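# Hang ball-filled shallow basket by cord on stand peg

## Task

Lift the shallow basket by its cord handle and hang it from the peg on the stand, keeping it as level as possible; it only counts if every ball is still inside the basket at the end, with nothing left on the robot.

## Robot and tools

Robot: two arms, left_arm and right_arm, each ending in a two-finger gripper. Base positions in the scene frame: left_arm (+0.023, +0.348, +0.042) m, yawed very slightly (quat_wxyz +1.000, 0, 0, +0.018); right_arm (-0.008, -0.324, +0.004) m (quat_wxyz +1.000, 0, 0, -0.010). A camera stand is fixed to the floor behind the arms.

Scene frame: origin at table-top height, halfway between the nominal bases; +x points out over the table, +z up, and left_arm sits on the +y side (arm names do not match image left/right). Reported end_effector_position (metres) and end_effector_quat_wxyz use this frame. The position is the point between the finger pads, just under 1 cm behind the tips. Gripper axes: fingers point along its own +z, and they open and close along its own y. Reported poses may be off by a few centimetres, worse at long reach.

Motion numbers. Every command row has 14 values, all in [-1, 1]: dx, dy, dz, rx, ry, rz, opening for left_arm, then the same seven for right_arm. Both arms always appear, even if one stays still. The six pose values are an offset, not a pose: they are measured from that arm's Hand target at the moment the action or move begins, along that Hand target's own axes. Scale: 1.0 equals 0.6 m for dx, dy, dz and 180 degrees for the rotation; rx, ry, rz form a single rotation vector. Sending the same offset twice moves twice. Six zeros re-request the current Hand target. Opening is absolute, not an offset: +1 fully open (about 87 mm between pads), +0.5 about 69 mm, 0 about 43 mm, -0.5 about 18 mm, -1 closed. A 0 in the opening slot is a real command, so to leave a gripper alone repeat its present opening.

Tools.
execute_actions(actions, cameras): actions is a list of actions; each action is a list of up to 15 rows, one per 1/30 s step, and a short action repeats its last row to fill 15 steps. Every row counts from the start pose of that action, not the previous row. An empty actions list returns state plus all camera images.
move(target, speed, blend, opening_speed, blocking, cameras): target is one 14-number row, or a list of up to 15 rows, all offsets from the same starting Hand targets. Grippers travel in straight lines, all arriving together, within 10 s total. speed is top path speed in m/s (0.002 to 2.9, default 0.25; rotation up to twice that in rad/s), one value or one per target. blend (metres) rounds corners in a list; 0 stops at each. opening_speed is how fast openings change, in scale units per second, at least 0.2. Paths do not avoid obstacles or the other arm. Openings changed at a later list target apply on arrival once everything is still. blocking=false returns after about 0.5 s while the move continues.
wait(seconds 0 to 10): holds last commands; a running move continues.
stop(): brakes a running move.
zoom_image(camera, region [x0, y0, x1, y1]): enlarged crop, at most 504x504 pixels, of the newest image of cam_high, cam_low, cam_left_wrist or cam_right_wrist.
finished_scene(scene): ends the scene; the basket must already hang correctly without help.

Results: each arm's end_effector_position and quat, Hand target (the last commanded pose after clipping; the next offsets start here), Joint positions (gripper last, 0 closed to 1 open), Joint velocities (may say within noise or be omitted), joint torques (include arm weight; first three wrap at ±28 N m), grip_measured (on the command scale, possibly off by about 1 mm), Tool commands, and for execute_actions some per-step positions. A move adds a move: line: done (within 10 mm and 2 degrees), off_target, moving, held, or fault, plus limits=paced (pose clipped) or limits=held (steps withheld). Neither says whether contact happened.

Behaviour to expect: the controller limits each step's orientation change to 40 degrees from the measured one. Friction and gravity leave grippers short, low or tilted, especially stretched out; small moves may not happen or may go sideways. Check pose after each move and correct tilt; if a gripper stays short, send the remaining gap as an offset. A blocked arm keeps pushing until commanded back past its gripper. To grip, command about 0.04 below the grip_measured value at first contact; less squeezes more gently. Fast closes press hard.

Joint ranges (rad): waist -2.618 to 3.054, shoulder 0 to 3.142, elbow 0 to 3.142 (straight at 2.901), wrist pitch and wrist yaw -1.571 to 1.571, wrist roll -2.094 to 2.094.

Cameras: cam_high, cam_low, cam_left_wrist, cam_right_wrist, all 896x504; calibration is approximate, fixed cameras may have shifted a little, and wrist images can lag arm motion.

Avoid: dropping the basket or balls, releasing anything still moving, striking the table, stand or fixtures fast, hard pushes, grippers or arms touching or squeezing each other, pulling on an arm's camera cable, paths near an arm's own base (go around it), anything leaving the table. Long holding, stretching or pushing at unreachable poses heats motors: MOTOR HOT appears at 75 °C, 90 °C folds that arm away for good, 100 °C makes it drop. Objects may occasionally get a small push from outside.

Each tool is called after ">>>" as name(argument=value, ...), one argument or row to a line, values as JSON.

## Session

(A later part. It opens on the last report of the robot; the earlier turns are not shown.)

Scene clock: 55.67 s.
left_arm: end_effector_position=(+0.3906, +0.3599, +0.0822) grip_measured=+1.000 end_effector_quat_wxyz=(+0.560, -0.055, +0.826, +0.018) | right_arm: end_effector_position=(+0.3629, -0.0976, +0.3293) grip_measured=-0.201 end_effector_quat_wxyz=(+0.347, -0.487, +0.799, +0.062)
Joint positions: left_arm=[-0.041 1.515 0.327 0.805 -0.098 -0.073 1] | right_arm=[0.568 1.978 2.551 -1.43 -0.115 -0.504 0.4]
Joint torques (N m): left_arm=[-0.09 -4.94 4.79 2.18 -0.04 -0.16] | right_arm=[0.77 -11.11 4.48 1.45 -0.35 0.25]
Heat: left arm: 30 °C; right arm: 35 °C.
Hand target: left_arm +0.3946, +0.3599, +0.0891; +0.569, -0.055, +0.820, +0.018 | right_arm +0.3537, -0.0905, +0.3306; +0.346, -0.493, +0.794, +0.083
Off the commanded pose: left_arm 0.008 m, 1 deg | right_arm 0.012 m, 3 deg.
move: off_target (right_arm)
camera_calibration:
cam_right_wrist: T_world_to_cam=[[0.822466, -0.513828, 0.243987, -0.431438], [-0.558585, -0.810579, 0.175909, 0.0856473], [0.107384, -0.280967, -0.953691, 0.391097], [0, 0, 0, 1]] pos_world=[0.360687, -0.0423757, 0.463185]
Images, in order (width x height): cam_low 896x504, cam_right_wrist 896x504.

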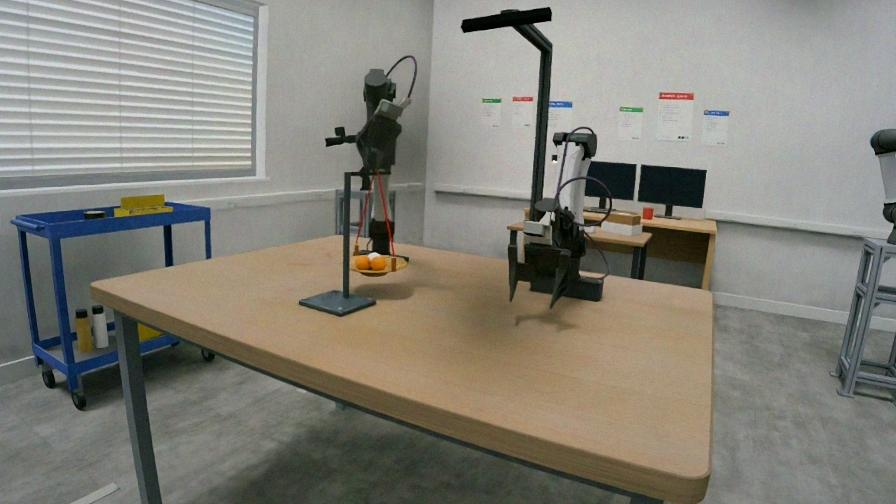

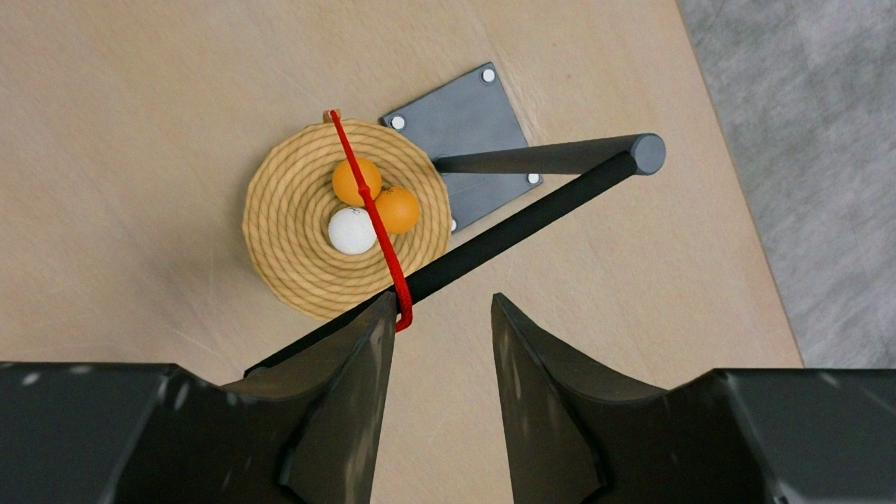

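>>> move(
  target=[
    [0,0,0,0,0,0,1,0.0048,-0.0257,0.003,0,0,0,-0.2],
    [0,0,0,0,0,0,1,0.0048,-0.0257,-0.13,0,0,0,-0.2],
  ],
  speed=0.04,
  blend=[0.005,0],
  cameras=["cam_low","cam_right_wrist"],
)

>>> zoom_image(
  camera="cam_low",
  region=[310, 120, 480, 310],
)

Scene clock: 58.83 s.
left_arm: end_effector_position=(+0.3906, +0.3599, +0.0822) grip_measured=+1.000 end_effector_quat_wxyz=(+0.560, -0.055, +0.826, +0.018) | right_arm: end_effector_position=(+0.3382, -0.1325, +0.3817) grip_measured=-0.200 end_effector_quat_wxyz=(+0.390, -0.479, +0.783, +0.076)
Joint positions: left_arm=[-0.041 1.515 0.327 0.805 -0.098 -0.073 1] | right_arm=[0.493 1.934 2.737 -1.575 -0.196 -0.543 0.4]
Joint torques (N m): left_arm=[-0.05 -4.83 4.92 2.18 -0.03 -0.17] | right_arm=[-0.64 -11.14 4.08 1.45 -0.13 0.1]
Heat: left arm: 30 °C; right arm: 35 °C.
Hand target: left_arm +0.3946, +0.3599, +0.0891; +0.569, -0.055, +0.820, +0.018 | right_arm +0.3294, -0.1373, +0.3902; +0.346, -0.492, +0.794, +0.083
Off the commanded pose: left_arm 0.008 m, 1 deg | right_arm 0.013 m, 6 deg.
joint sent to its limit (right arm) — joint 4 (wrist pitch), lower limit. The joint targets are off in orientation, not in position.
move: off_target (right_arm)
camera_calibration:
cam_right_wrist: T_world_to_cam=[[0.81056, -0.5255, 0.258538, -0.444843], [-0.560178, -0.824453, 0.0804819, 0.0695702], [0.17086, -0.210063, -0.962643, 0.425201], [0, 0, 0, 1]] pos_world=[0.326894, -0.0870887, 0.518727]
Images, in order (width x height): cam_low 896x504, cam_right_wrist 896x504.

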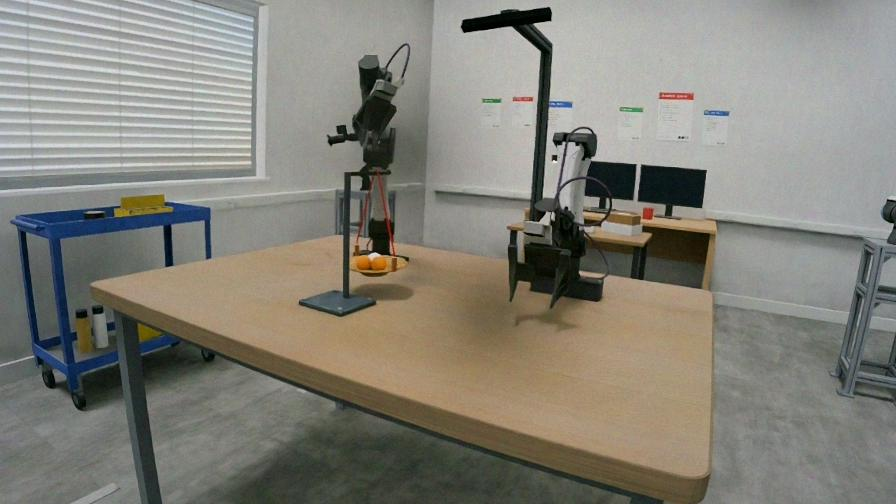

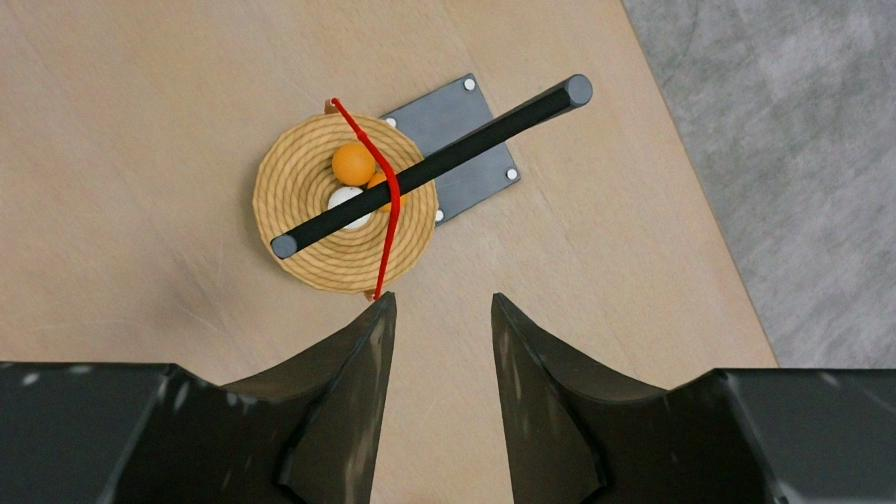

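Scaled by 2.653 from the camera's 896x504 image, which has a finer 1280x720 frame.

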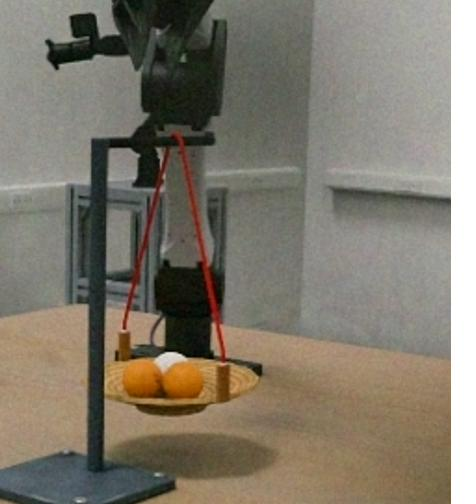

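>>> wait(
  seconds=2,
  cameras=["cam_low","cam_high"],
)

>>> zoom_image(
  camera="cam_low",
  region=[310, 150, 450, 290],
)

Scene clock: 61.30 s.
left_arm: end_effector_position=(+0.3906, +0.3599, +0.0822) grip_measured=+1.000 end_effector_quat_wxyz=(+0.560, -0.055, +0.826, +0.018) | right_arm: end_effector_position=(+0.3382, -0.1324, +0.3817) grip_measured=-0.200 end_effector_quat_wxyz=(+0.390, -0.479, +0.783, +0.077)
Joint positions: left_arm=[-0.041 1.515 0.327 0.805 -0.098 -0.073 1] | right_arm=[0.493 1.934 2.737 -1.575 -0.196 -0.543 0.4]
Joint torques (N m): left_arm=[-0.12 -4.82 4.82 2.18 -0.05 -0.16] | right_arm=[-0.64 -11.15 4.05 1.45 -0.14 0.09]
Heat: left arm: 30 °C; right arm: 35 °C.
Hand target: left_arm +0.3946, +0.3599, +0.0891; +0.569, -0.055, +0.820, +0.018 | right_arm +0.3293, -0.1373, +0.3902; +0.346, -0.492, +0.794, +0.083
Tool commands: left_gripper/opening=+1.0 right_gripper/opening=-0.2
Off the commanded pose: left_arm 0.008 m, 1 deg | right_arm 0.013 m, 6 deg.
wait: 2.00 s; at rest from the start
Images, in order (width x height): cam_high 896x504, cam_low 896x504.

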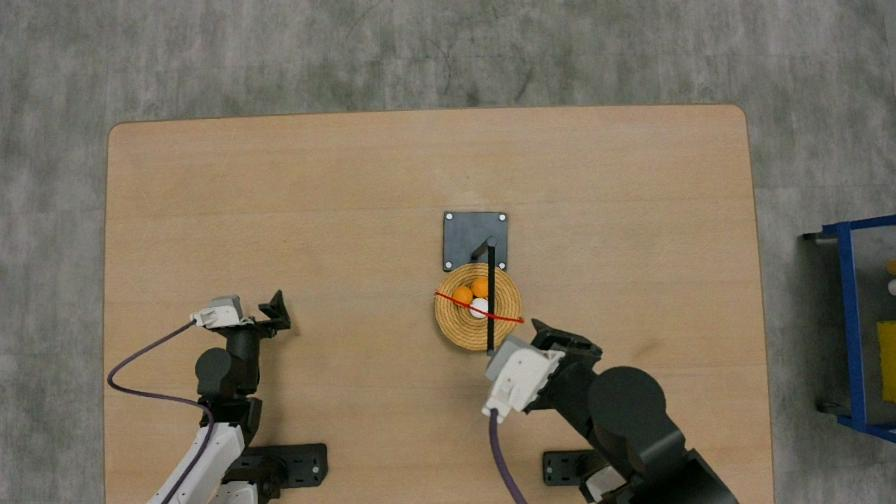

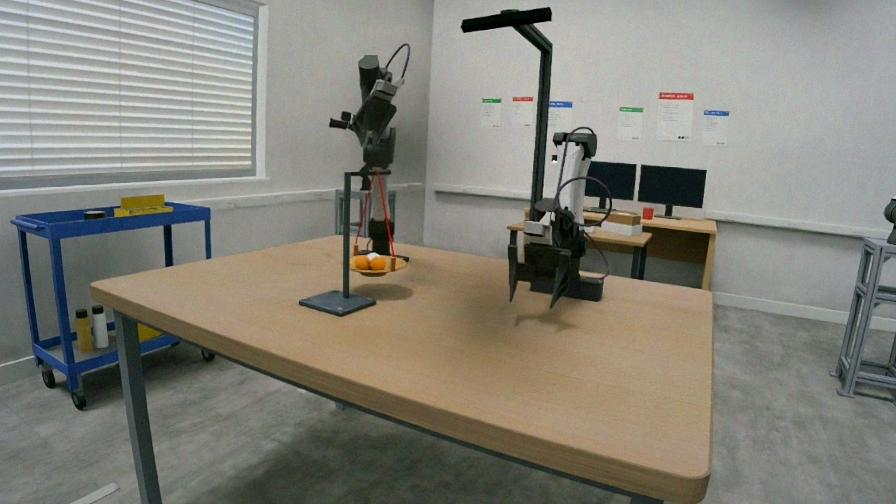

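Scaled by 3.600 from the camera's 896x504 image, which has a finer 1280x720 frame.

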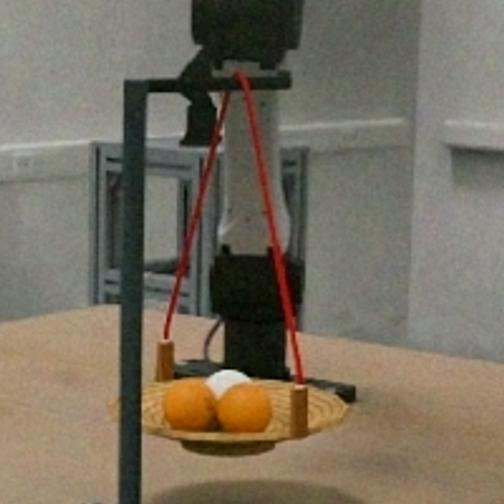

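>>> finished_scene(
  scene=1,
)

The scene is finished: the task was done.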